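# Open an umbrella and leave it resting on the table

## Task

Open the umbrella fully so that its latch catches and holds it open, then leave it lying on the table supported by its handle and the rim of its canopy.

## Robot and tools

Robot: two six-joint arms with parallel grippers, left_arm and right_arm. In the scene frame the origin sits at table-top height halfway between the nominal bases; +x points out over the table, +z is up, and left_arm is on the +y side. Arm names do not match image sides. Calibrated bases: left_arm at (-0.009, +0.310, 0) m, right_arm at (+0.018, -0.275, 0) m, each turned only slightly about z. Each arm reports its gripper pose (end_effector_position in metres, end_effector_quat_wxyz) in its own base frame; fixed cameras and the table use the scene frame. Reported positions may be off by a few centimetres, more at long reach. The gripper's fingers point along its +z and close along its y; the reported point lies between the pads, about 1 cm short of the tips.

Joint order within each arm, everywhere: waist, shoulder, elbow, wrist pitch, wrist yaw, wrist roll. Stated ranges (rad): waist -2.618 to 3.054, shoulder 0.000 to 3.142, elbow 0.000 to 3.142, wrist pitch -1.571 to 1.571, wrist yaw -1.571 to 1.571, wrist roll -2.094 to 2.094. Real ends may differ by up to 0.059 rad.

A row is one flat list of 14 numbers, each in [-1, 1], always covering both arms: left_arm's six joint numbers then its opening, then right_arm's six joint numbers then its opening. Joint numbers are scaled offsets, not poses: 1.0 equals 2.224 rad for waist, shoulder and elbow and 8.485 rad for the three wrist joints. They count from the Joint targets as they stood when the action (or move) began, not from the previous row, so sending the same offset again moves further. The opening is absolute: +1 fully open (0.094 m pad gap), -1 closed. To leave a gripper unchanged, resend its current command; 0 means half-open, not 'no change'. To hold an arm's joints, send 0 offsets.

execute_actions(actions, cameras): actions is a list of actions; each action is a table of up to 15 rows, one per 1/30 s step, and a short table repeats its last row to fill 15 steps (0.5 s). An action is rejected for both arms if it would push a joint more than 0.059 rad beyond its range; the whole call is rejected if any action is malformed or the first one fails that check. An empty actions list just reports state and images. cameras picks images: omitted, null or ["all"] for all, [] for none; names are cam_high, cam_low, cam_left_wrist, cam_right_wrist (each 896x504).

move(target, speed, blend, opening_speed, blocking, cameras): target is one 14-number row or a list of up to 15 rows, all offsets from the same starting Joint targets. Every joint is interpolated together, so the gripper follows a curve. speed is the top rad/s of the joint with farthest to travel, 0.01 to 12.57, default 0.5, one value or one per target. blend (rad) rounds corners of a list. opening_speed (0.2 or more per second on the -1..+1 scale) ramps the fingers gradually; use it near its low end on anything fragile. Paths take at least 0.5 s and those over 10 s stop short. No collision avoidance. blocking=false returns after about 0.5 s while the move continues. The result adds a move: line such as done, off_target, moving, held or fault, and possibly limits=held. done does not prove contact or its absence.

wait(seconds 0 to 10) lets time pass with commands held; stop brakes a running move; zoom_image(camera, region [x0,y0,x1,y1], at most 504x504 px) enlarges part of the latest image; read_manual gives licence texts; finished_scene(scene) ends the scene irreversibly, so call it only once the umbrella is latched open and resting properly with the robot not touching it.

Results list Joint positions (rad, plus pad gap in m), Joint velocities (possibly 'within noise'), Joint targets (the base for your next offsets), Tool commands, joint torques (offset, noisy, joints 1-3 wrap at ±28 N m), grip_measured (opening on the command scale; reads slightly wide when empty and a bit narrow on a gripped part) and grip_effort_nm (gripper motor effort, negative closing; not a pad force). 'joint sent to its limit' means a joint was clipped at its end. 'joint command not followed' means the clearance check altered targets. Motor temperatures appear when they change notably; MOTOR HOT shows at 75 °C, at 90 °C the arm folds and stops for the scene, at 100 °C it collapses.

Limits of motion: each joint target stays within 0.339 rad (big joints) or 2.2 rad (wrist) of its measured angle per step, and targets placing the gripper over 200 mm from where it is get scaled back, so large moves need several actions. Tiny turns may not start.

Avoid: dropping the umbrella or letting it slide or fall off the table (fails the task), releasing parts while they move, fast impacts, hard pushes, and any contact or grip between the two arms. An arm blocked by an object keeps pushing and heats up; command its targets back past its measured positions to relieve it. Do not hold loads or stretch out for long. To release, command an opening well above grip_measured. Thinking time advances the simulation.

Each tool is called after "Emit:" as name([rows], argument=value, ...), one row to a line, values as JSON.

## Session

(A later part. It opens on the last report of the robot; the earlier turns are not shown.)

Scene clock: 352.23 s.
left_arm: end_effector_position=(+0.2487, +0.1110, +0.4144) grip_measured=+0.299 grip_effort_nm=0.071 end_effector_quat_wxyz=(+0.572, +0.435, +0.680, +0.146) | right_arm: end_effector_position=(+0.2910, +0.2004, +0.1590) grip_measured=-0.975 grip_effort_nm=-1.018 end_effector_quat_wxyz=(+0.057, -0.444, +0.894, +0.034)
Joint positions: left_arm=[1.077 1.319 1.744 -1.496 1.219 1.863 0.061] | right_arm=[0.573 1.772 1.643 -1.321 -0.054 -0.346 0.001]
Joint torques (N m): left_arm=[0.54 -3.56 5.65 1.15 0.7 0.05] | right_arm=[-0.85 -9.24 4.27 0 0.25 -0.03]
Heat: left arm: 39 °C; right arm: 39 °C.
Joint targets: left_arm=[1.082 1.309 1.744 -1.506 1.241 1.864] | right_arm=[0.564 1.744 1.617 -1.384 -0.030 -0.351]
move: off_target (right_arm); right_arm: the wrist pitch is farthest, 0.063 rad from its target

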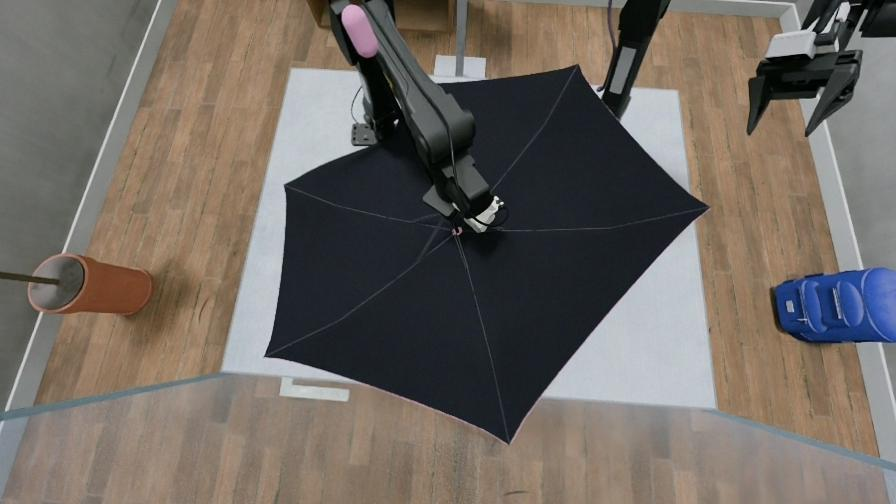

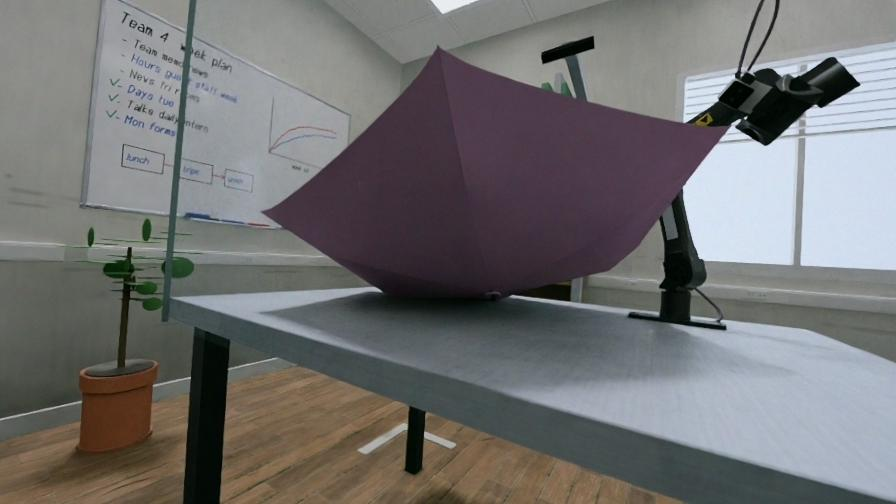

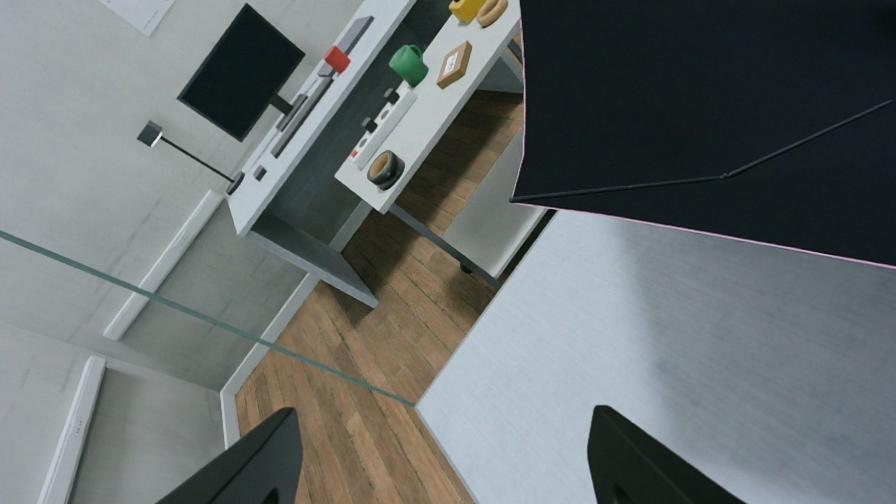

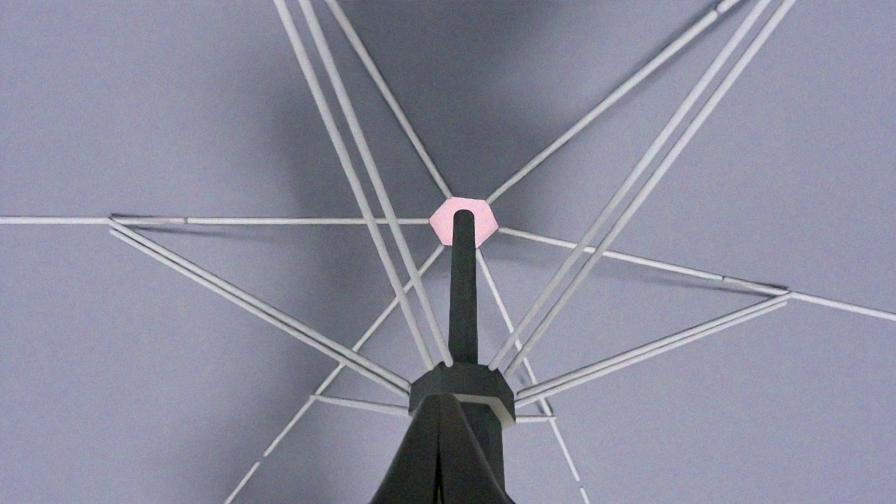

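Emit:
move(target=[0,0,0,0,0,0,0.3,0,0,0,0,0,0,0.5], cameras=[])

Emit:
move(target=[0,0,0,0,0,0,0.3,0,-0.050,-0.068,-0.002,0,0,0.5], speed=0.2, cameras=["cam_right_wrist"])

Emit:
move(target=[0,0,0,0,0,0,0.3,0,0,0,0,0,0,-1], opening_speed=1.2)

Scene clock: 356.17 s.
left_arm: end_effector_position=(+0.2487, +0.1110, +0.4144) grip_measured=+0.299 grip_effort_nm=0.066 end_effector_quat_wxyz=(+0.572, +0.435, +0.680, +0.146) | right_arm: end_effector_position=(+0.2866, +0.1964, +0.1571) grip_measured=+0.498 grip_effort_nm=0.090 end_effector_quat_wxyz=(+0.045, -0.444, +0.895, +0.029)
Joint positions: left_arm=[1.077 1.319 1.744 -1.496 1.219 1.863 0.061] | right_arm=[0.573 1.772 1.638 -1.34 -0.048 -0.346 0.07]
Joint torques (N m): left_arm=[0.54 -3.56 5.65 1.15 0.71 0.06] | right_arm=[-0.88 -9.26 4.67 0.13 0.19 -0.05]
Heat: left arm: 39 °C; right arm: 40 °C.
Joint targets: left_arm=[1.082 1.309 1.744 -1.506 1.241 1.864] | right_arm=[0.564 1.744 1.617 -1.384 -0.030 -0.351]
move: off_target (right_arm); right_arm: the wrist pitch is farthest, 0.044 rad from its target

Scene clock: 357.27 s.
left_arm: end_effector_position=(+0.2487, +0.1110, +0.4144) grip_measured=+0.299 grip_effort_nm=0.066 end_effector_quat_wxyz=(+0.572, +0.435, +0.680, +0.146) | right_arm: end_effector_position=(+0.2664, +0.1810, +0.1566) grip_measured=+0.498 grip_effort_nm=0.071 end_effector_quat_wxyz=(+0.055, -0.449, +0.891, +0.025)
Joint positions: left_arm=[1.077 1.319 1.744 -1.496 1.219 1.863 0.061] | right_arm=[0.573 1.656 1.501 -1.301 -0.037 -0.359 0.07]
Joint torques (N m): left_arm=[0.53 -3.55 5.67 1.14 0.69 0.05] | right_arm=[-0.84 -7.95 3.52 -0.33 0.07 0.11]
Heat: left arm: 39 °C; right arm: 40 °C.
Joint targets: left_arm=[1.082 1.309 1.744 -1.506 1.241 1.864] | right_arm=[0.564 1.632 1.466 -1.401 -0.030 -0.351]
move: off_target (right_arm); right_arm: the wrist pitch is farthest, 0.100 rad from its target

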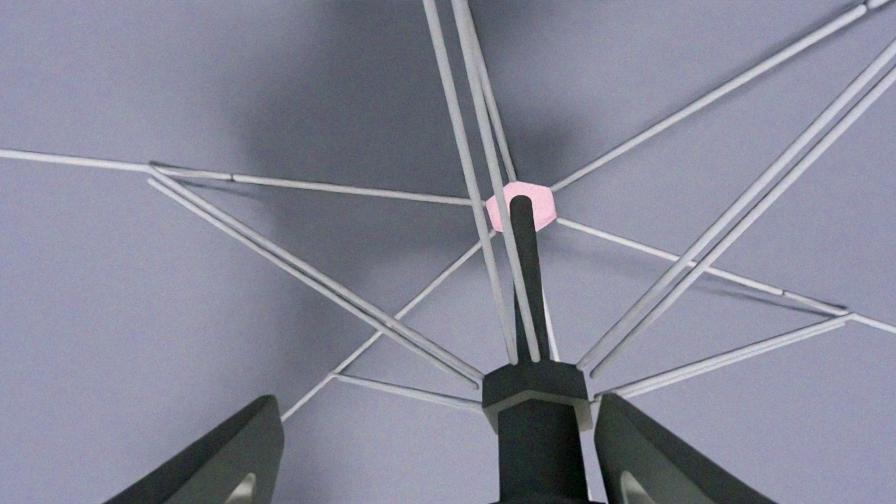

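Scene clock: 358.73 s.
left_arm: end_effector_position=(+0.2487, +0.1110, +0.4144) grip_measured=+0.299 grip_effort_nm=0.071 end_effector_quat_wxyz=(+0.572, +0.435, +0.680, +0.146) | right_arm: end_effector_position=(+0.2742, +0.1798, +0.1559) grip_measured=-0.975 grip_effort_nm=-1.013 end_effector_quat_wxyz=(+0.068, -0.446, +0.892, +0.016)
Joint positions: left_arm=[1.077 1.319 1.744 -1.496 1.219 1.863 0.061] | right_arm=[0.568 1.656 1.496 -1.273 -0.018 -0.358 0.001]
Joint torques (N m): left_arm=[0.53 -3.56 5.67 1.15 0.7 0.06] | right_arm=[-0.36 -8.05 3.93 -0.57 -0.12 0.09]
Heat: left arm: 39 °C; right arm: 39 °C.
Joint targets: left_arm=[1.082 1.309 1.744 -1.506 1.241 1.864] | right_arm=[0.564 1.632 1.465 -1.401 -0.030 -0.351]
move: off_target (right_arm); right_arm: the wrist pitch is farthest, 0.128 rad from its target

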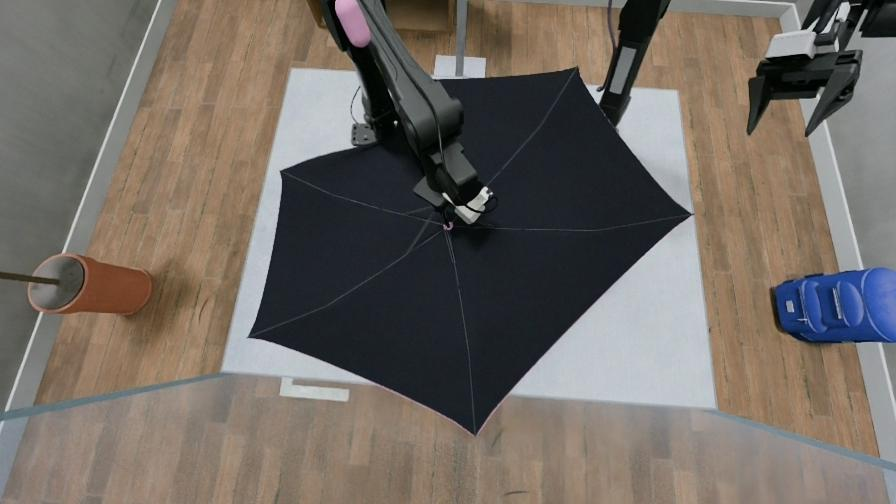

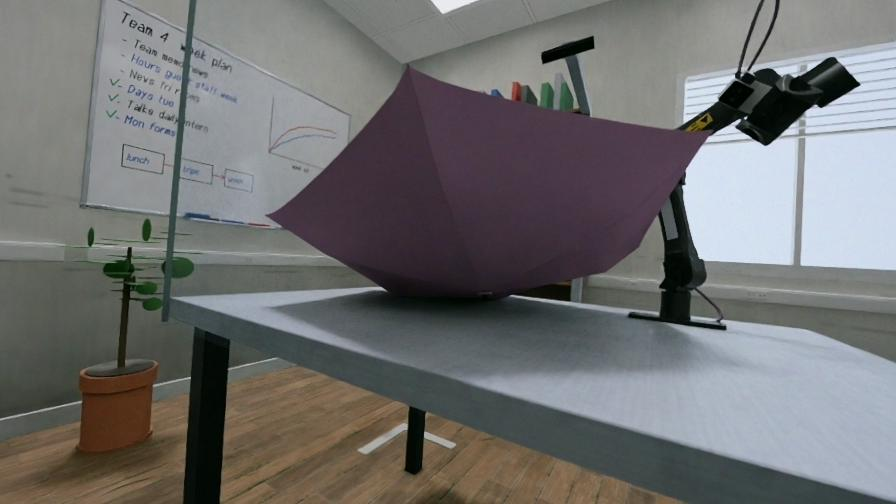

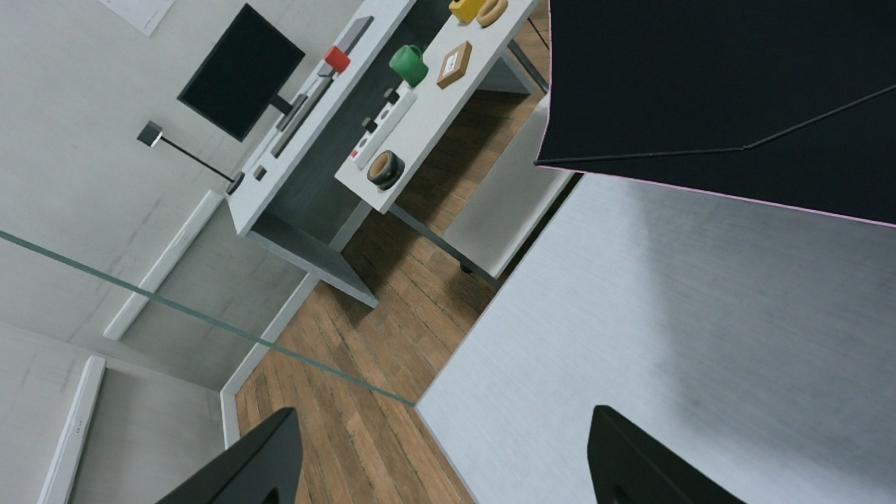

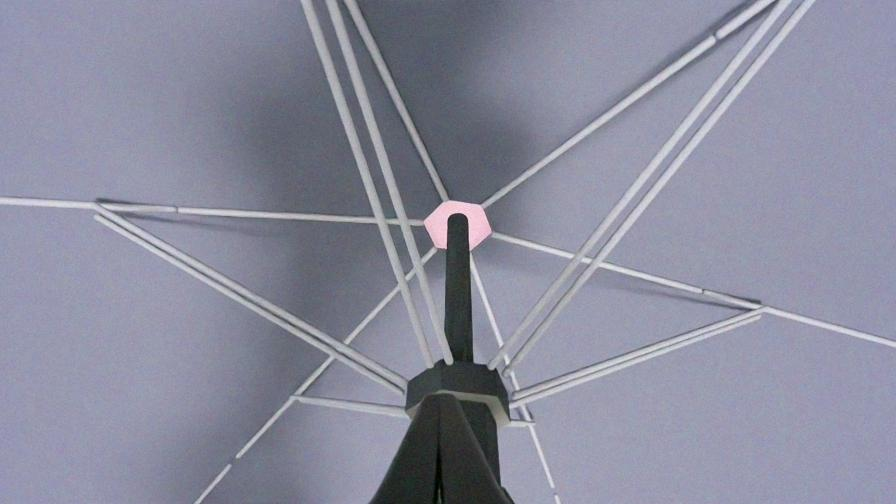

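Emit:
move([
  [0,0,0,0,0,0,0.3,0,0,0,0,0,0,0.4],
  [0,0,0,0,0,0,0.3,0,0.0764,0.274,-0.0187,0,0,0.4],
], speed=0.4, cameras=[])

Emit:
move(target=[0,0,0,0,0,0,0.3,0.2635,0.0571,-0.0474,0,0.0761,-0.0293,0.5], speed=0.3)

Scene clock: 374.43 s.
left_arm: end_effector_position=(+0.2487, +0.1110, +0.4144) grip_measured=+0.299 grip_effort_nm=0.071 end_effector_quat_wxyz=(+0.572, +0.435, +0.680, +0.146) | right_arm: end_effector_position=(+0.3050, +0.2052, +0.2595) grip_measured=+0.398 grip_effort_nm=0.081 end_effector_quat_wxyz=(+0.140, -0.446, +0.883, +0.035)
Joint positions: left_arm=[1.077 1.319 1.744 -1.496 1.219 1.863 0.061] | right_arm=[0.57 1.785 2.045 -1.544 -0.039 -0.358 0.066]
Joint torques (N m): left_arm=[0.53 -3.56 5.68 1.15 0.7 0.06] | right_arm=[-0.54 -5.46 8.66 0.72 0.09 0.1]
Heat: left arm: 39 °C; right arm: 38 °C.
Joint targets: left_arm=[1.082 1.309 1.744 -1.506 1.241 1.864] | right_arm=[0.565 1.802 2.075 -1.560 -0.030 -0.351]
move: done

Scene clock: 377.30 s.
left_arm: end_effector_position=(+0.2487, +0.1110, +0.4144) grip_measured=+0.299 grip_effort_nm=0.071 end_effector_quat_wxyz=(+0.572, +0.435, +0.680, +0.146) | right_arm: end_effector_position=(+0.2408, +0.2974, +0.2282) grip_measured=+0.498 grip_effort_nm=0.081 end_effector_quat_wxyz=(-0.126, +0.722, -0.625, +0.269)
Joint positions: left_arm=[1.077 1.319 1.744 -1.496 1.219 1.863 0.061] | right_arm=[1.152 1.913 1.986 -1.546 0.595 -0.593 0.07]
Joint torques (N m): left_arm=[0.53 -3.55 5.67 1.14 0.7 0.06] | right_arm=[-0.13 -6.69 4.75 0.39 0.6 -0.05]
Heat: left arm: 39 °C; right arm: 38 °C.
Joint targets: left_arm=[1.082 1.309 1.744 -1.506 1.241 1.864] | right_arm=[1.151 1.929 1.969 -1.560 0.616 -0.600]
move: done

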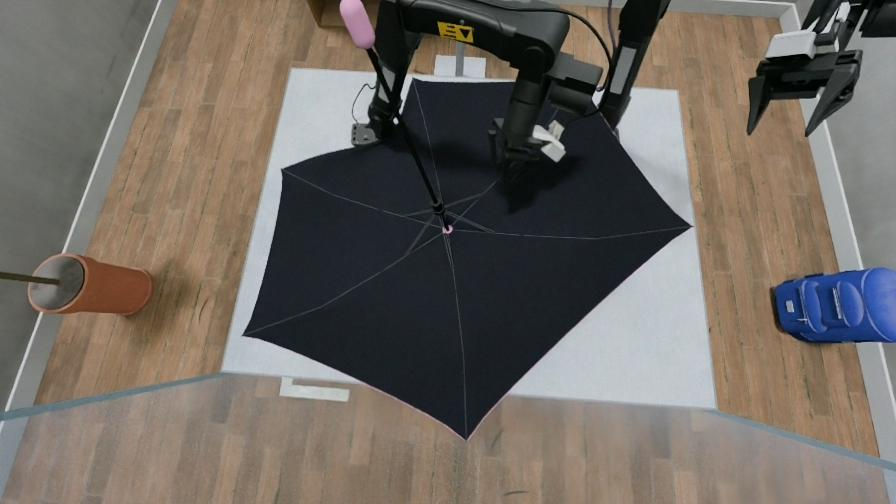

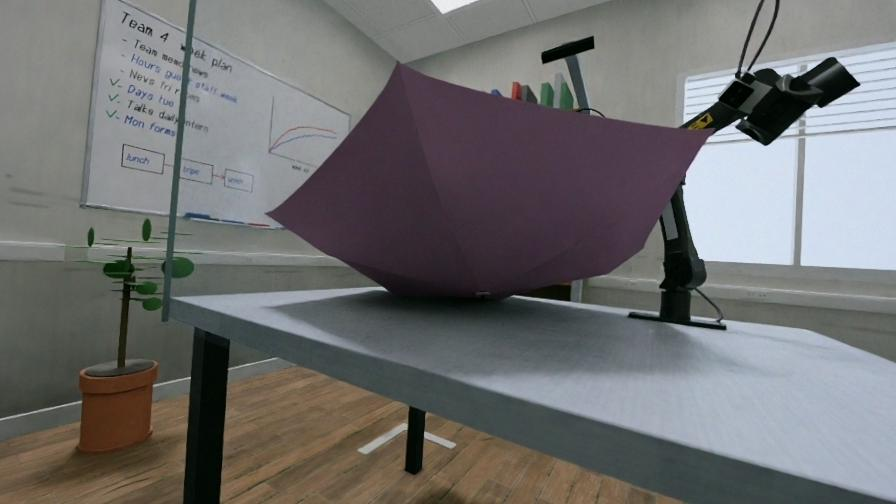

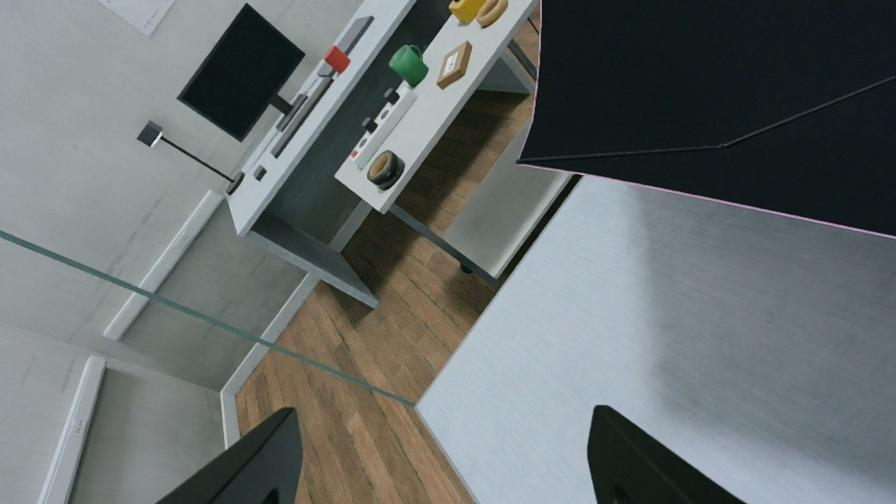

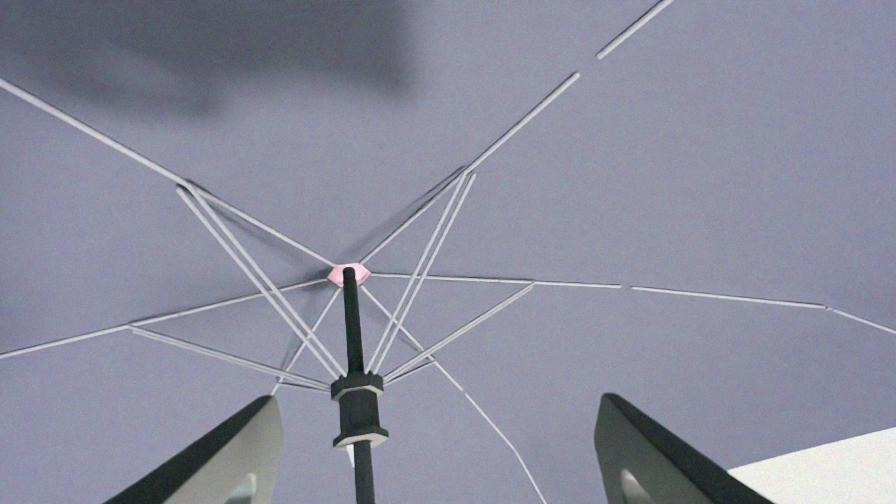

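Emit:
move([
  [0,0,0,0,0,0,0.3,-0.035,0.0144,-0.053,0,0.003,0,0.8],
], speed=0.3, cameras=["cam_right_wrist"])

Scene clock: 385.80 s.
left_arm: end_effector_position=(+0.2487, +0.1110, +0.4144) grip_measured=+0.299 grip_effort_nm=0.071 end_effector_quat_wxyz=(+0.572, +0.435, +0.680, +0.146) | right_arm: end_effector_position=(+0.2591, +0.2616, +0.1889) grip_measured=+0.798 grip_effort_nm=0.081 end_effector_quat_wxyz=(-0.045, +0.710, -0.633, +0.303)
Joint positions: left_arm=[1.077 1.319 1.744 -1.496 1.219 1.863 0.061] | right_arm=[1.073 1.948 1.866 -1.547 0.621 -0.594 0.084]
Joint torques (N m): left_arm=[0.51 -3.54 5.67 1.15 0.7 0.06] | right_arm=[0.01 -7.15 4.92 0.14 0.58 -0.04]
Heat: left arm: 39 °C; right arm: 38 °C.
Joint targets: left_arm=[1.082 1.309 1.744 -1.506 1.241 1.864] | right_arm=[1.073 1.962 1.851 -1.560 0.641 -0.600]
move: done

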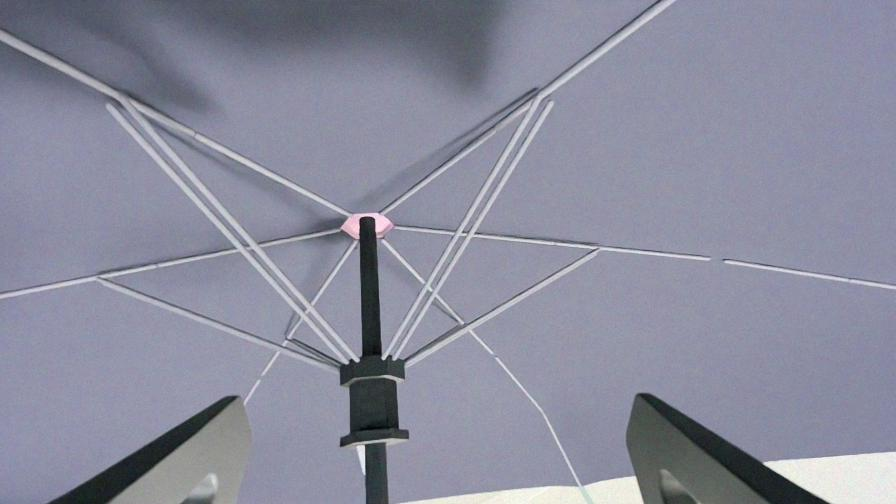

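Emit:
move(target=[0,0,0,0,0,0,0.3,-0.0477,-0.0279,-0.1326,0.0098,0.0032,0,0.8], speed=0.3, cameras=["cam_right_wrist"])

Scene clock: 389.43 s.
left_arm: end_effector_position=(+0.2487, +0.1110, +0.4144) grip_measured=+0.299 grip_effort_nm=0.071 end_effector_quat_wxyz=(+0.572, +0.435, +0.680, +0.146) | right_arm: end_effector_position=(+0.2602, +0.1906, +0.1312) grip_measured=+0.798 grip_effort_nm=0.090 end_effector_quat_wxyz=(+0.073, +0.693, -0.635, +0.335)
Joint positions: left_arm=[1.077 1.319 1.744 -1.496 1.219 1.863 0.061] | right_arm=[0.969 1.934 1.573 -1.494 0.648 -0.594 0.084]
Joint torques (N m): left_arm=[0.51 -3.55 5.64 1.14 0.7 0.06] | right_arm=[-0.21 -10.47 4.44 0.06 0.61 -0.04]
Heat: left arm: 39 °C; right arm: 38 °C.
Joint targets: left_arm=[1.082 1.309 1.744 -1.506 1.241 1.864] | right_arm=[0.967 1.900 1.556 -1.476 0.668 -0.600]
move: done

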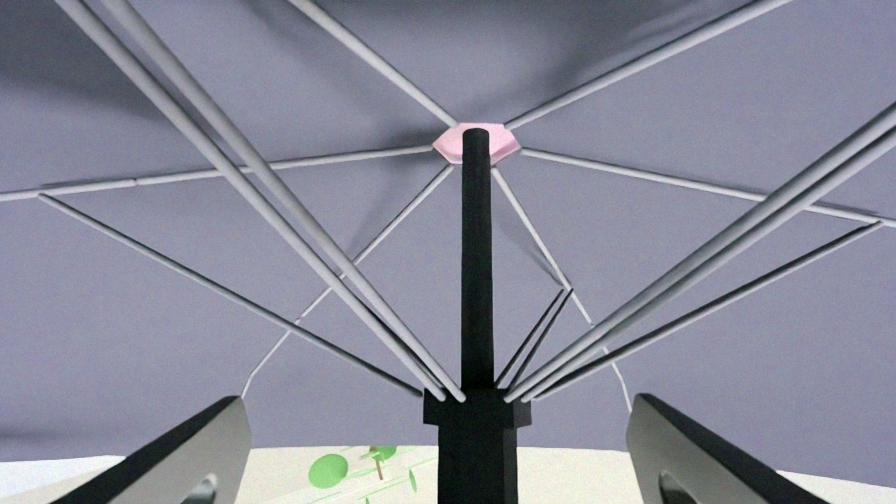

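Emit:
move(target=[0,0,0,0,0,0,0.3,-0.03,-0.016,0,-0.003,0,0,0.8], speed=0.3, cameras=["cam_right_wrist"])

Emit:
move(target=[0,0,0,0,0,0,0.3,0,0,0,0,0,0,-1], opening_speed=1.2)

Scene clock: 394.67 s.
left_arm: end_effector_position=(+0.2487, +0.1110, +0.4144) grip_measured=+0.299 grip_effort_nm=0.066 end_effector_quat_wxyz=(+0.572, +0.435, +0.680, +0.146) | right_arm: end_effector_position=(+0.2726, +0.1718, +0.1425) grip_measured=+0.798 grip_effort_nm=0.081 end_effector_quat_wxyz=(+0.065, +0.668, -0.664, +0.331)
Joint positions: left_arm=[1.077 1.319 1.744 -1.496 1.219 1.863 0.061] | right_arm=[0.901 1.895 1.573 -1.493 0.651 -0.594 0.084]
Joint torques (N m): left_arm=[0.53 -3.56 5.65 1.14 0.69 0.05] | right_arm=[-0.06 -10.02 4.56 -0.12 0.57 -0.06]
Heat: left arm: 39 °C; right arm: 39 °C.
Joint targets: left_arm=[1.082 1.309 1.744 -1.506 1.241 1.864] | right_arm=[0.900 1.864 1.556 -1.502 0.669 -0.600]
move: done

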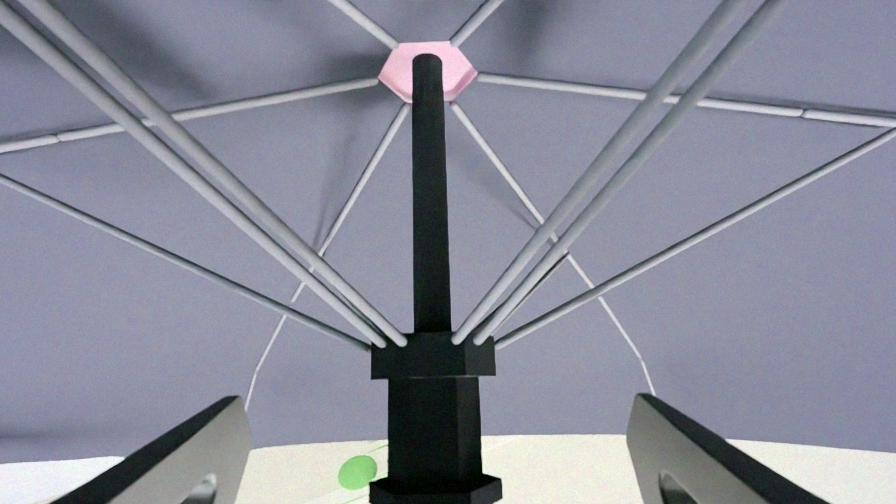

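Scene clock: 396.37 s.
left_arm: end_effector_position=(+0.2487, +0.1110, +0.4144) grip_measured=+0.299 grip_effort_nm=0.066 end_effector_quat_wxyz=(+0.572, +0.435, +0.680, +0.146) | right_arm: end_effector_position=(+0.2724, +0.1774, +0.1404) grip_measured=-0.975 grip_effort_nm=-1.004 end_effector_quat_wxyz=(+0.057, +0.670, -0.666, +0.325)
Joint positions: left_arm=[1.077 1.319 1.744 -1.496 1.219 1.863 0.061] | right_arm=[0.907 1.895 1.573 -1.474 0.639 -0.595 0.001]
Joint torques (N m): left_arm=[0.51 -3.56 5.65 1.15 0.7 0.06] | right_arm=[-0.75 -10.02 4.64 -0.27 0.7 -0.02]
Heat: left arm: 39 °C; right arm: 39 °C.
Joint targets: left_arm=[1.082 1.309 1.744 -1.506 1.241 1.864] | right_arm=[0.900 1.864 1.556 -1.502 0.669 -0.600]
move: done

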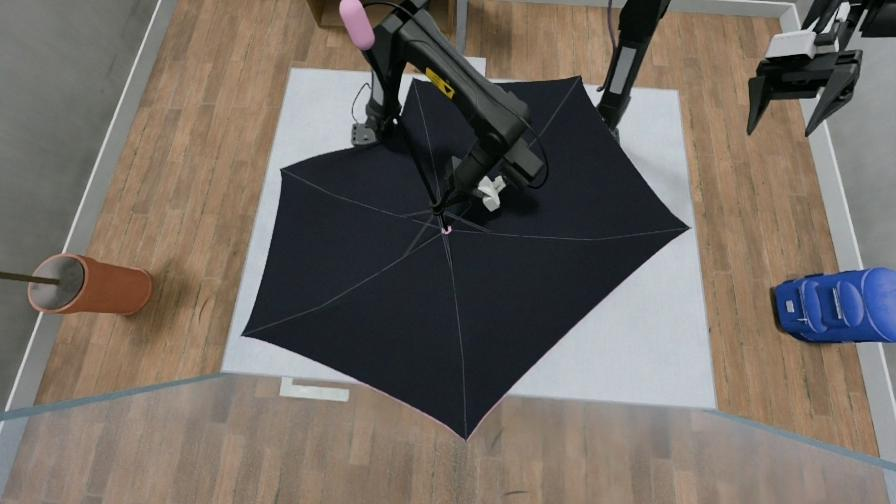

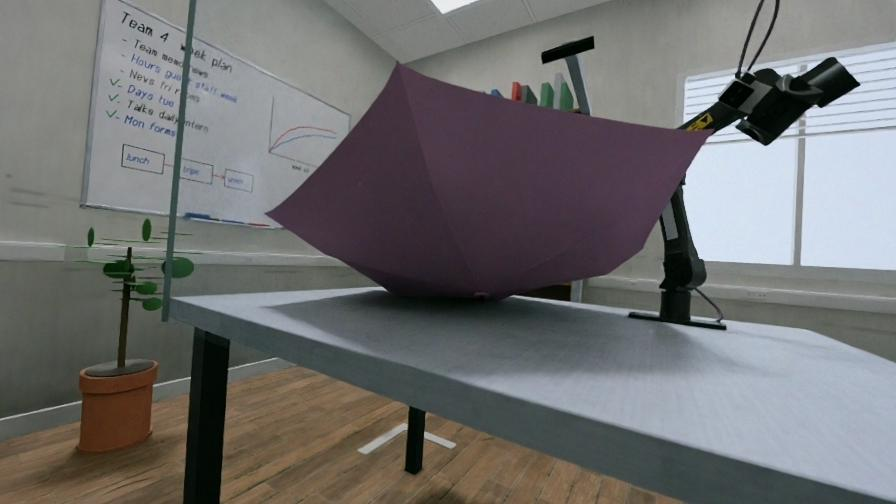

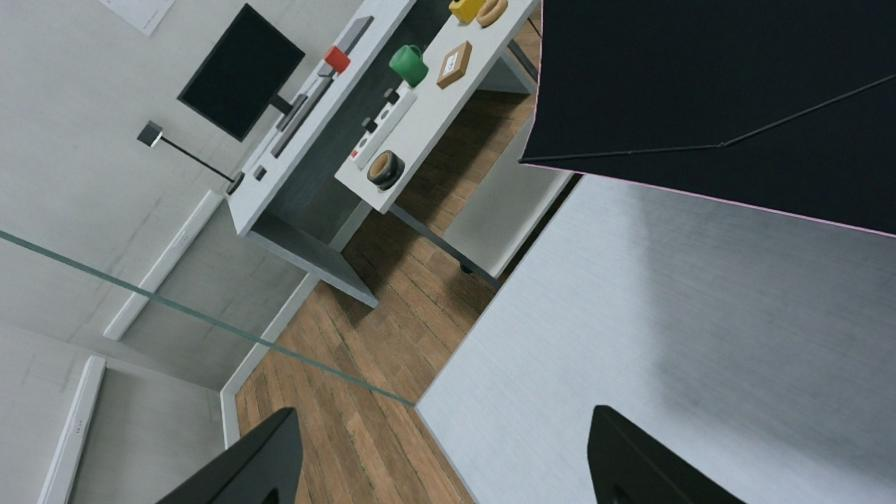

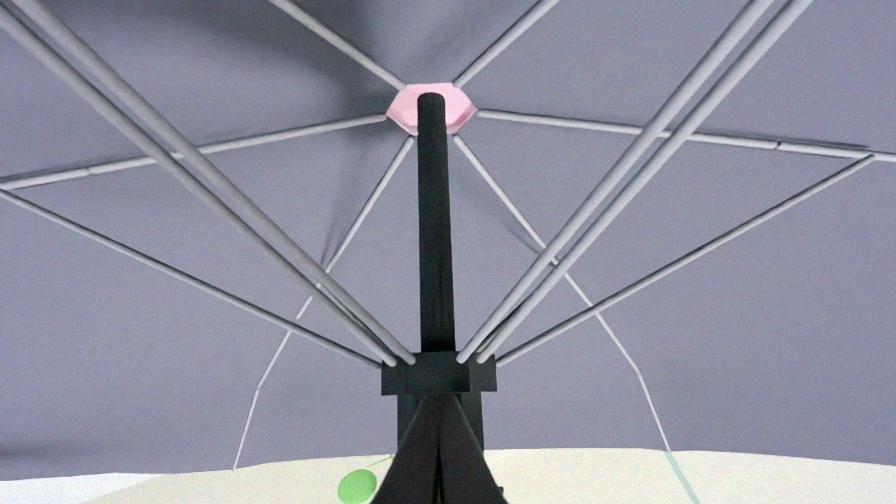

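Emit:
move(target=[0,0,0,0,0,0,0.3,0,0,0,0,0,0,0.6], cameras=[])

Emit:
move(target=[0,0,0,0,0,0,0.3,-0.022,0.007,-0.016,0.0055,0,0,0.6], speed=0.2, cameras=["cam_right_wrist"])

Emit:
move(target=[0,0,0,0,0,0,0.3,0,0,0,0,0,0,-1], opening_speed=1.2, cameras=["cam_right_wrist"])

Scene clock: 402.23 s.
left_arm: end_effector_position=(+0.2487, +0.1110, +0.4144) grip_measured=+0.299 grip_effort_nm=0.071 end_effector_quat_wxyz=(+0.572, +0.435, +0.680, +0.146) | right_arm: end_effector_position=(+0.2724, +0.1749, +0.1418) grip_measured=+0.598 grip_effort_nm=0.085 end_effector_quat_wxyz=(+0.061, +0.670, -0.663, +0.329)
Joint positions: left_arm=[1.077 1.319 1.744 -1.496 1.219 1.863 0.061] | right_arm=[0.906 1.895 1.573 -1.484 0.648 -0.596 0.075]
Joint torques (N m): left_arm=[0.53 -3.55 5.65 1.15 0.71 0.05] | right_arm=[-0.59 -10 4.59 -0.18 0.62 -0.03]
Heat: left arm: 39 °C; right arm: 40 °C.
Joint targets: left_arm=[1.082 1.309 1.744 -1.506 1.241 1.864] | right_arm=[0.900 1.864 1.556 -1.502 0.669 -0.600]
move: done

Scene clock: 403.13 s.
left_arm: end_effector_position=(+0.2487, +0.1110, +0.4144) grip_measured=+0.299 grip_effort_nm=0.071 end_effector_quat_wxyz=(+0.572, +0.435, +0.680, +0.146) | right_arm: end_effector_position=(+0.2779, +0.1696, +0.1350) grip_measured=+0.598 grip_effort_nm=0.081 end_effector_quat_wxyz=(+0.060, +0.661, -0.672, +0.329)
Joint positions: left_arm=[1.077 1.319 1.744 -1.496 1.219 1.863 0.061] | right_arm=[0.882 1.895 1.547 -1.447 0.649 -0.596 0.075]
Joint torques (N m): left_arm=[0.51 -3.56 5.68 1.15 0.7 0.05] | right_arm=[-3.11 -8.75 3.77 -0.06 0.59 -0.02]
Heat: left arm: 39 °C; right arm: 40 °C.
Joint targets: left_arm=[1.082 1.309 1.744 -1.506 1.241 1.864] | right_arm=[0.851 1.880 1.521 -1.455 0.668 -0.600]
move: done

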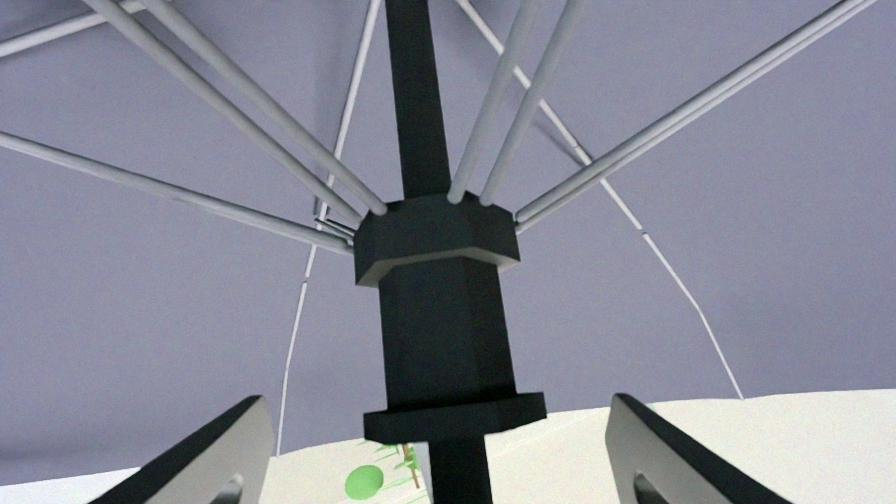

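Scene clock: 404.67 s.
left_arm: end_effector_position=(+0.2487, +0.1110, +0.4144) grip_measured=+0.299 grip_effort_nm=0.061 end_effector_quat_wxyz=(+0.572, +0.435, +0.680, +0.146) | right_arm: end_effector_position=(+0.2796, +0.1705, +0.1322) grip_measured=-0.501 grip_effort_nm=-1.062 end_effector_quat_wxyz=(+0.056, +0.661, -0.675, +0.323)
Joint positions: left_arm=[1.077 1.319 1.744 -1.496 1.219 1.863 0.061] | right_arm=[0.875 1.895 1.542 -1.428 0.64 -0.605 0.023]
Joint torques (N m): left_arm=[0.54 -3.55 5.65 1.14 0.7 0.06] | right_arm=[-2.43 -8.76 4.15 -0.24 0.71 0.08]
Heat: left arm: 39 °C; right arm: 40 °C.
Joint targets: left_arm=[1.082 1.309 1.744 -1.506 1.241 1.864] | right_arm=[0.851 1.880 1.521 -1.455 0.669 -0.600]
move: done

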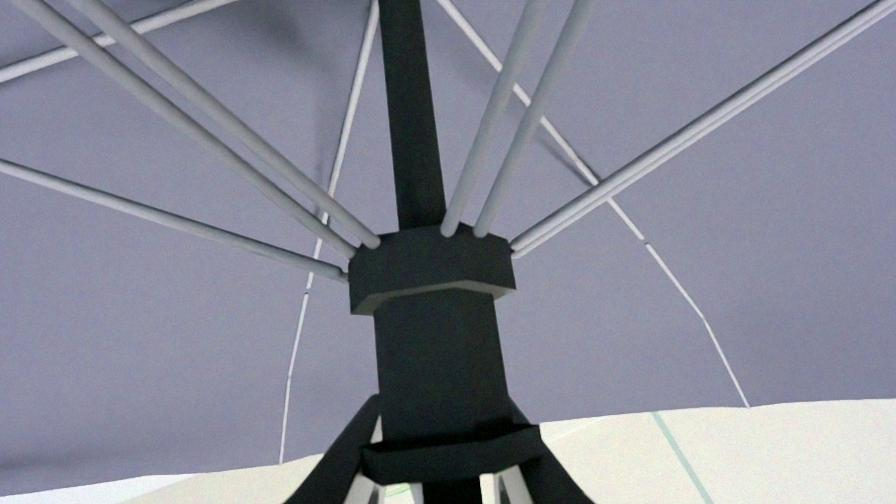

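Emit:
move(target=[0,0,0,0,0,0,0.3,0,-0.036,0.314,-0.0124,-0.0318,0,-1], speed=0.35)

Scene clock: 414.67 s.
left_arm: end_effector_position=(+0.2487, +0.1110, +0.4144) grip_measured=+0.299 grip_effort_nm=0.066 end_effector_quat_wxyz=(+0.572, +0.435, +0.680, +0.146) | right_arm: end_effector_position=(+0.3089, +0.2298, +0.2938) grip_measured=-0.506 grip_effort_nm=-1.062 end_effector_quat_wxyz=(+0.187, -0.610, +0.741, -0.209)
Joint positions: left_arm=[1.077 1.319 1.744 -1.496 1.219 1.863 0.061] | right_arm=[0.849 1.843 2.179 -1.576 0.471 -0.608 0.023]
Joint torques (N m): left_arm=[0.53 -3.56 5.67 1.15 0.7 0.05] | right_arm=[0.21 -10.56 9.47 1.04 -0.5 0.09]
Heat: left arm: 39 °C; right arm: 40 °C.
Joint targets: left_arm=[1.082 1.309 1.744 -1.506 1.241 1.864] | right_arm=[0.851 1.800 2.219 -1.561 0.399 -0.600]
move: off_target (right_arm); right_arm: the wrist yaw is farthest, 0.072 rad from its target

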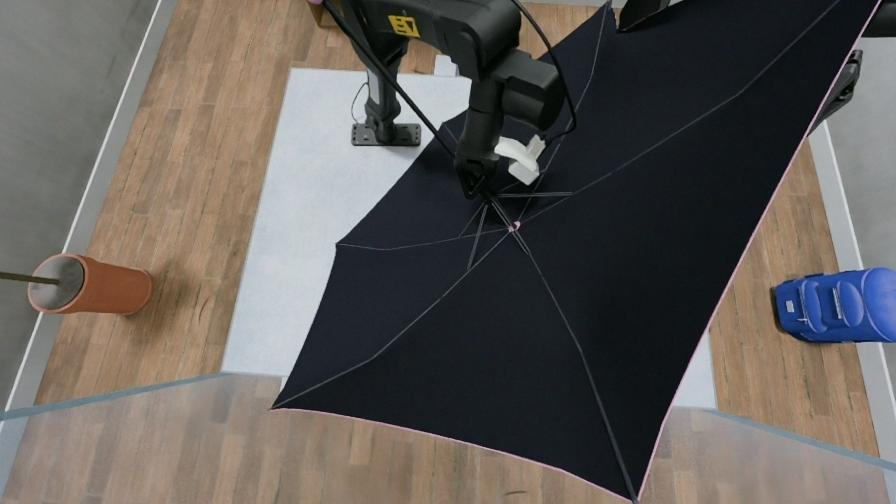

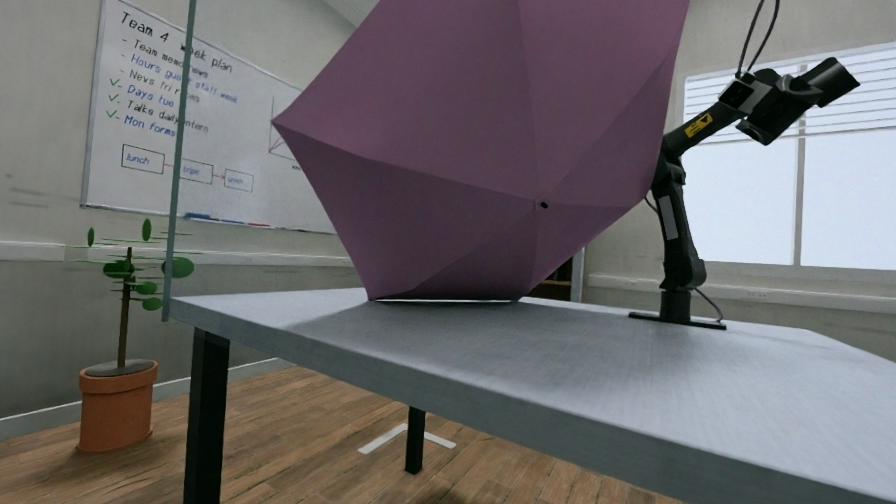

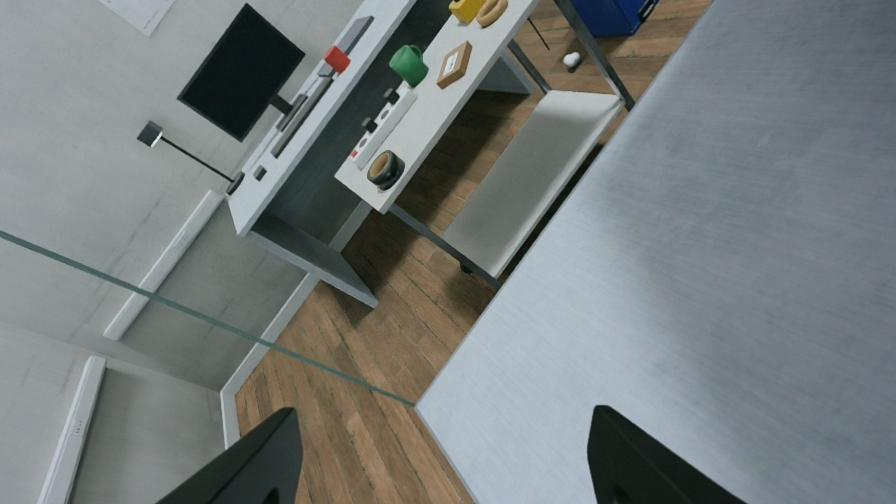

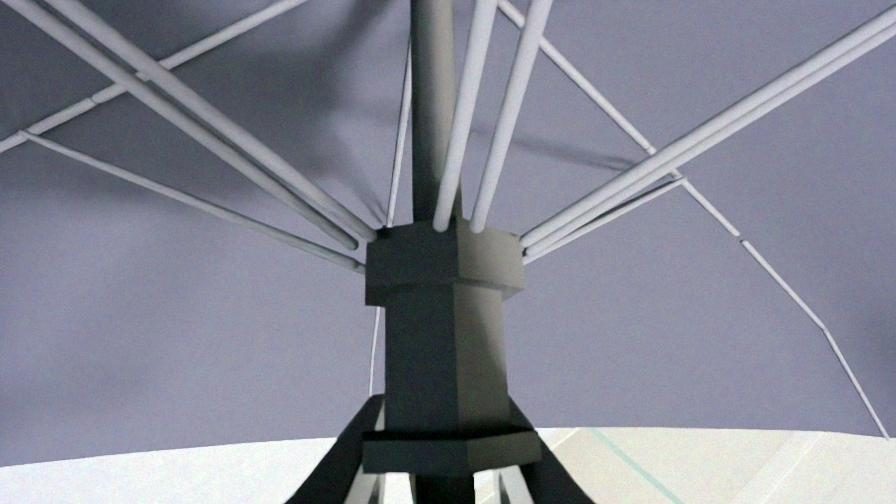

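Emit:
move(target=[0.4,0,0,0,0,0,0.3,0,0,0,0,0,0,-1], speed=0.8, cameras=[])

Emit:
move([
  [0,0,0,0,0,0,0.3,0,0.024,0.13,0,0,0,-1],
  [0,0,0,0,0,0,0.3,-0.067,0.024,0.13,0.036,-0.059,-0.006,-1],
], speed=0.35)

Scene clock: 420.03 s.
left_arm: end_effector_position=(+0.0705, +0.2630, +0.4148) grip_measured=+0.299 grip_effort_nm=0.066 end_effector_quat_wxyz=(+0.455, +0.101, +0.800, +0.379) | right_arm: end_effector_position=(+0.3096, +0.2290, +0.2938) grip_measured=-0.506 grip_effort_nm=-1.062 end_effector_quat_wxyz=(+0.187, -0.608, +0.743, -0.209)
Joint positions: left_arm=[1.967 1.319 1.744 -1.496 1.222 1.864 0.061] | right_arm=[0.846 1.843 2.179 -1.576 0.471 -0.605 0.023]
Joint torques (N m): left_arm=[0.53 -3.55 5.65 1.15 0.68 0.04] | right_arm=[0.55 -10.51 9.44 1.04 -0.51 0.07]
Heat: left arm: 39 °C; right arm: 40 °C.
Joint targets: left_arm=[1.972 1.309 1.744 -1.506 1.241 1.864] | right_arm=[0.851 1.800 2.219 -1.561 0.399 -0.600]
move: off_target (right_arm); right_arm: the wrist yaw is farthest, 0.072 rad from its target

Scene clock: 422.77 s.
left_arm: end_effector_position=(+0.0705, +0.2630, +0.4148) grip_measured=+0.299 grip_effort_nm=0.071 end_effector_quat_wxyz=(+0.455, +0.101, +0.800, +0.379) | right_arm: end_effector_position=(+0.3205, +0.2622, +0.3772) grip_measured=-0.830 grip_effort_nm=-1.062 end_effector_quat_wxyz=(+0.346, -0.562, +0.751, -0.004)
Joint positions: left_arm=[1.967 1.319 1.744 -1.496 1.222 1.864 0.061] | right_arm=[0.704 1.843 2.477 -1.498 0.047 -0.6 0.008]
Joint torques (N m): left_arm=[0.54 -3.56 5.67 1.14 0.68 0.04] | right_arm=[-0.13 -5.81 8.05 3.72 -1.63 -0.49]
Heat: left arm: 39 °C; right arm: 40 °C.
Joint targets: left_arm=[1.972 1.309 1.744 -1.506 1.241 1.864] | right_arm=[0.702 1.853 2.509 -1.255 -0.102 -0.651]
move: off_target (right_arm); right_arm: the wrist pitch is farthest, 0.243 rad from its target

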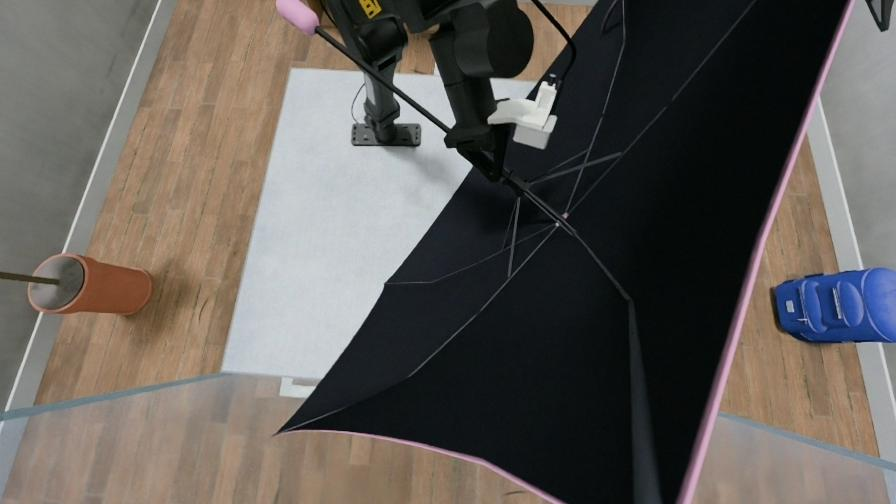

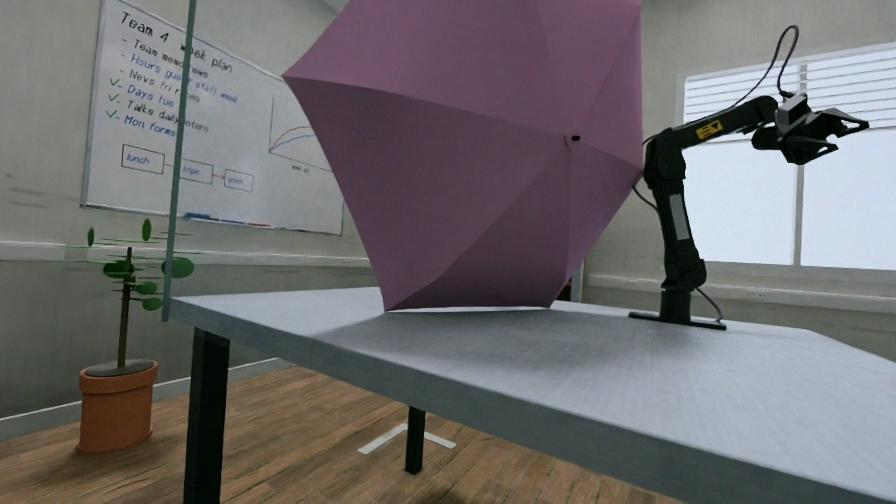

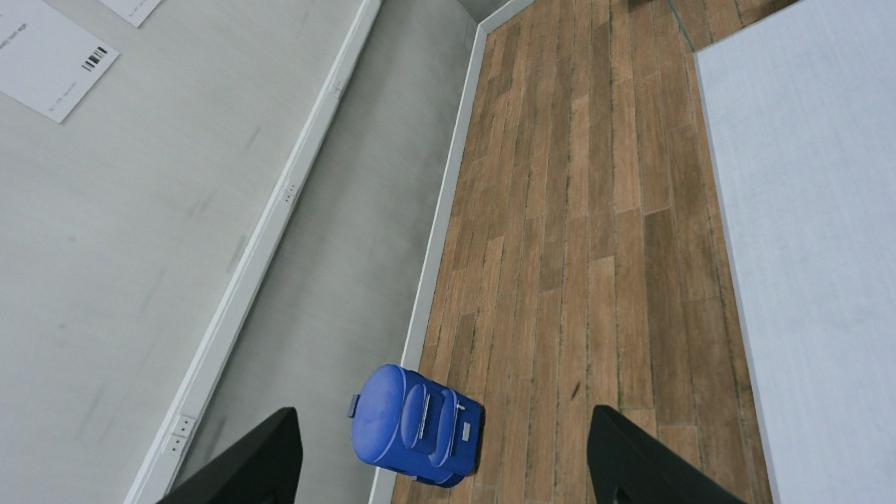

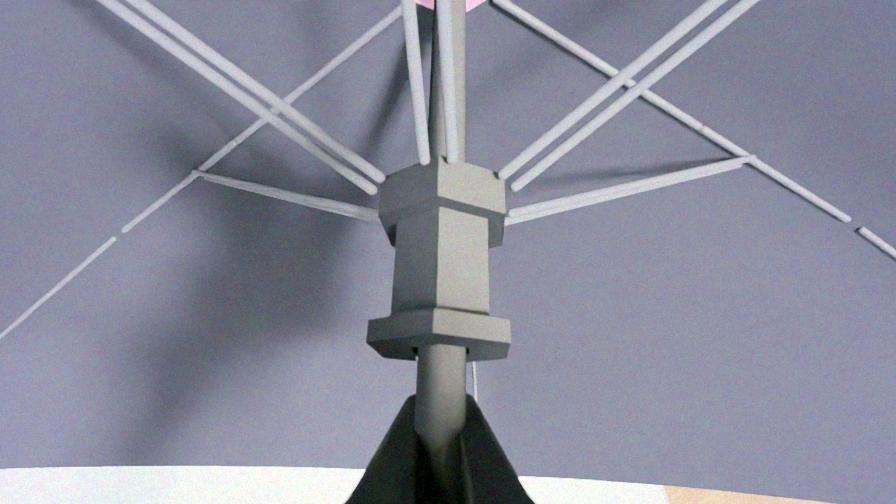

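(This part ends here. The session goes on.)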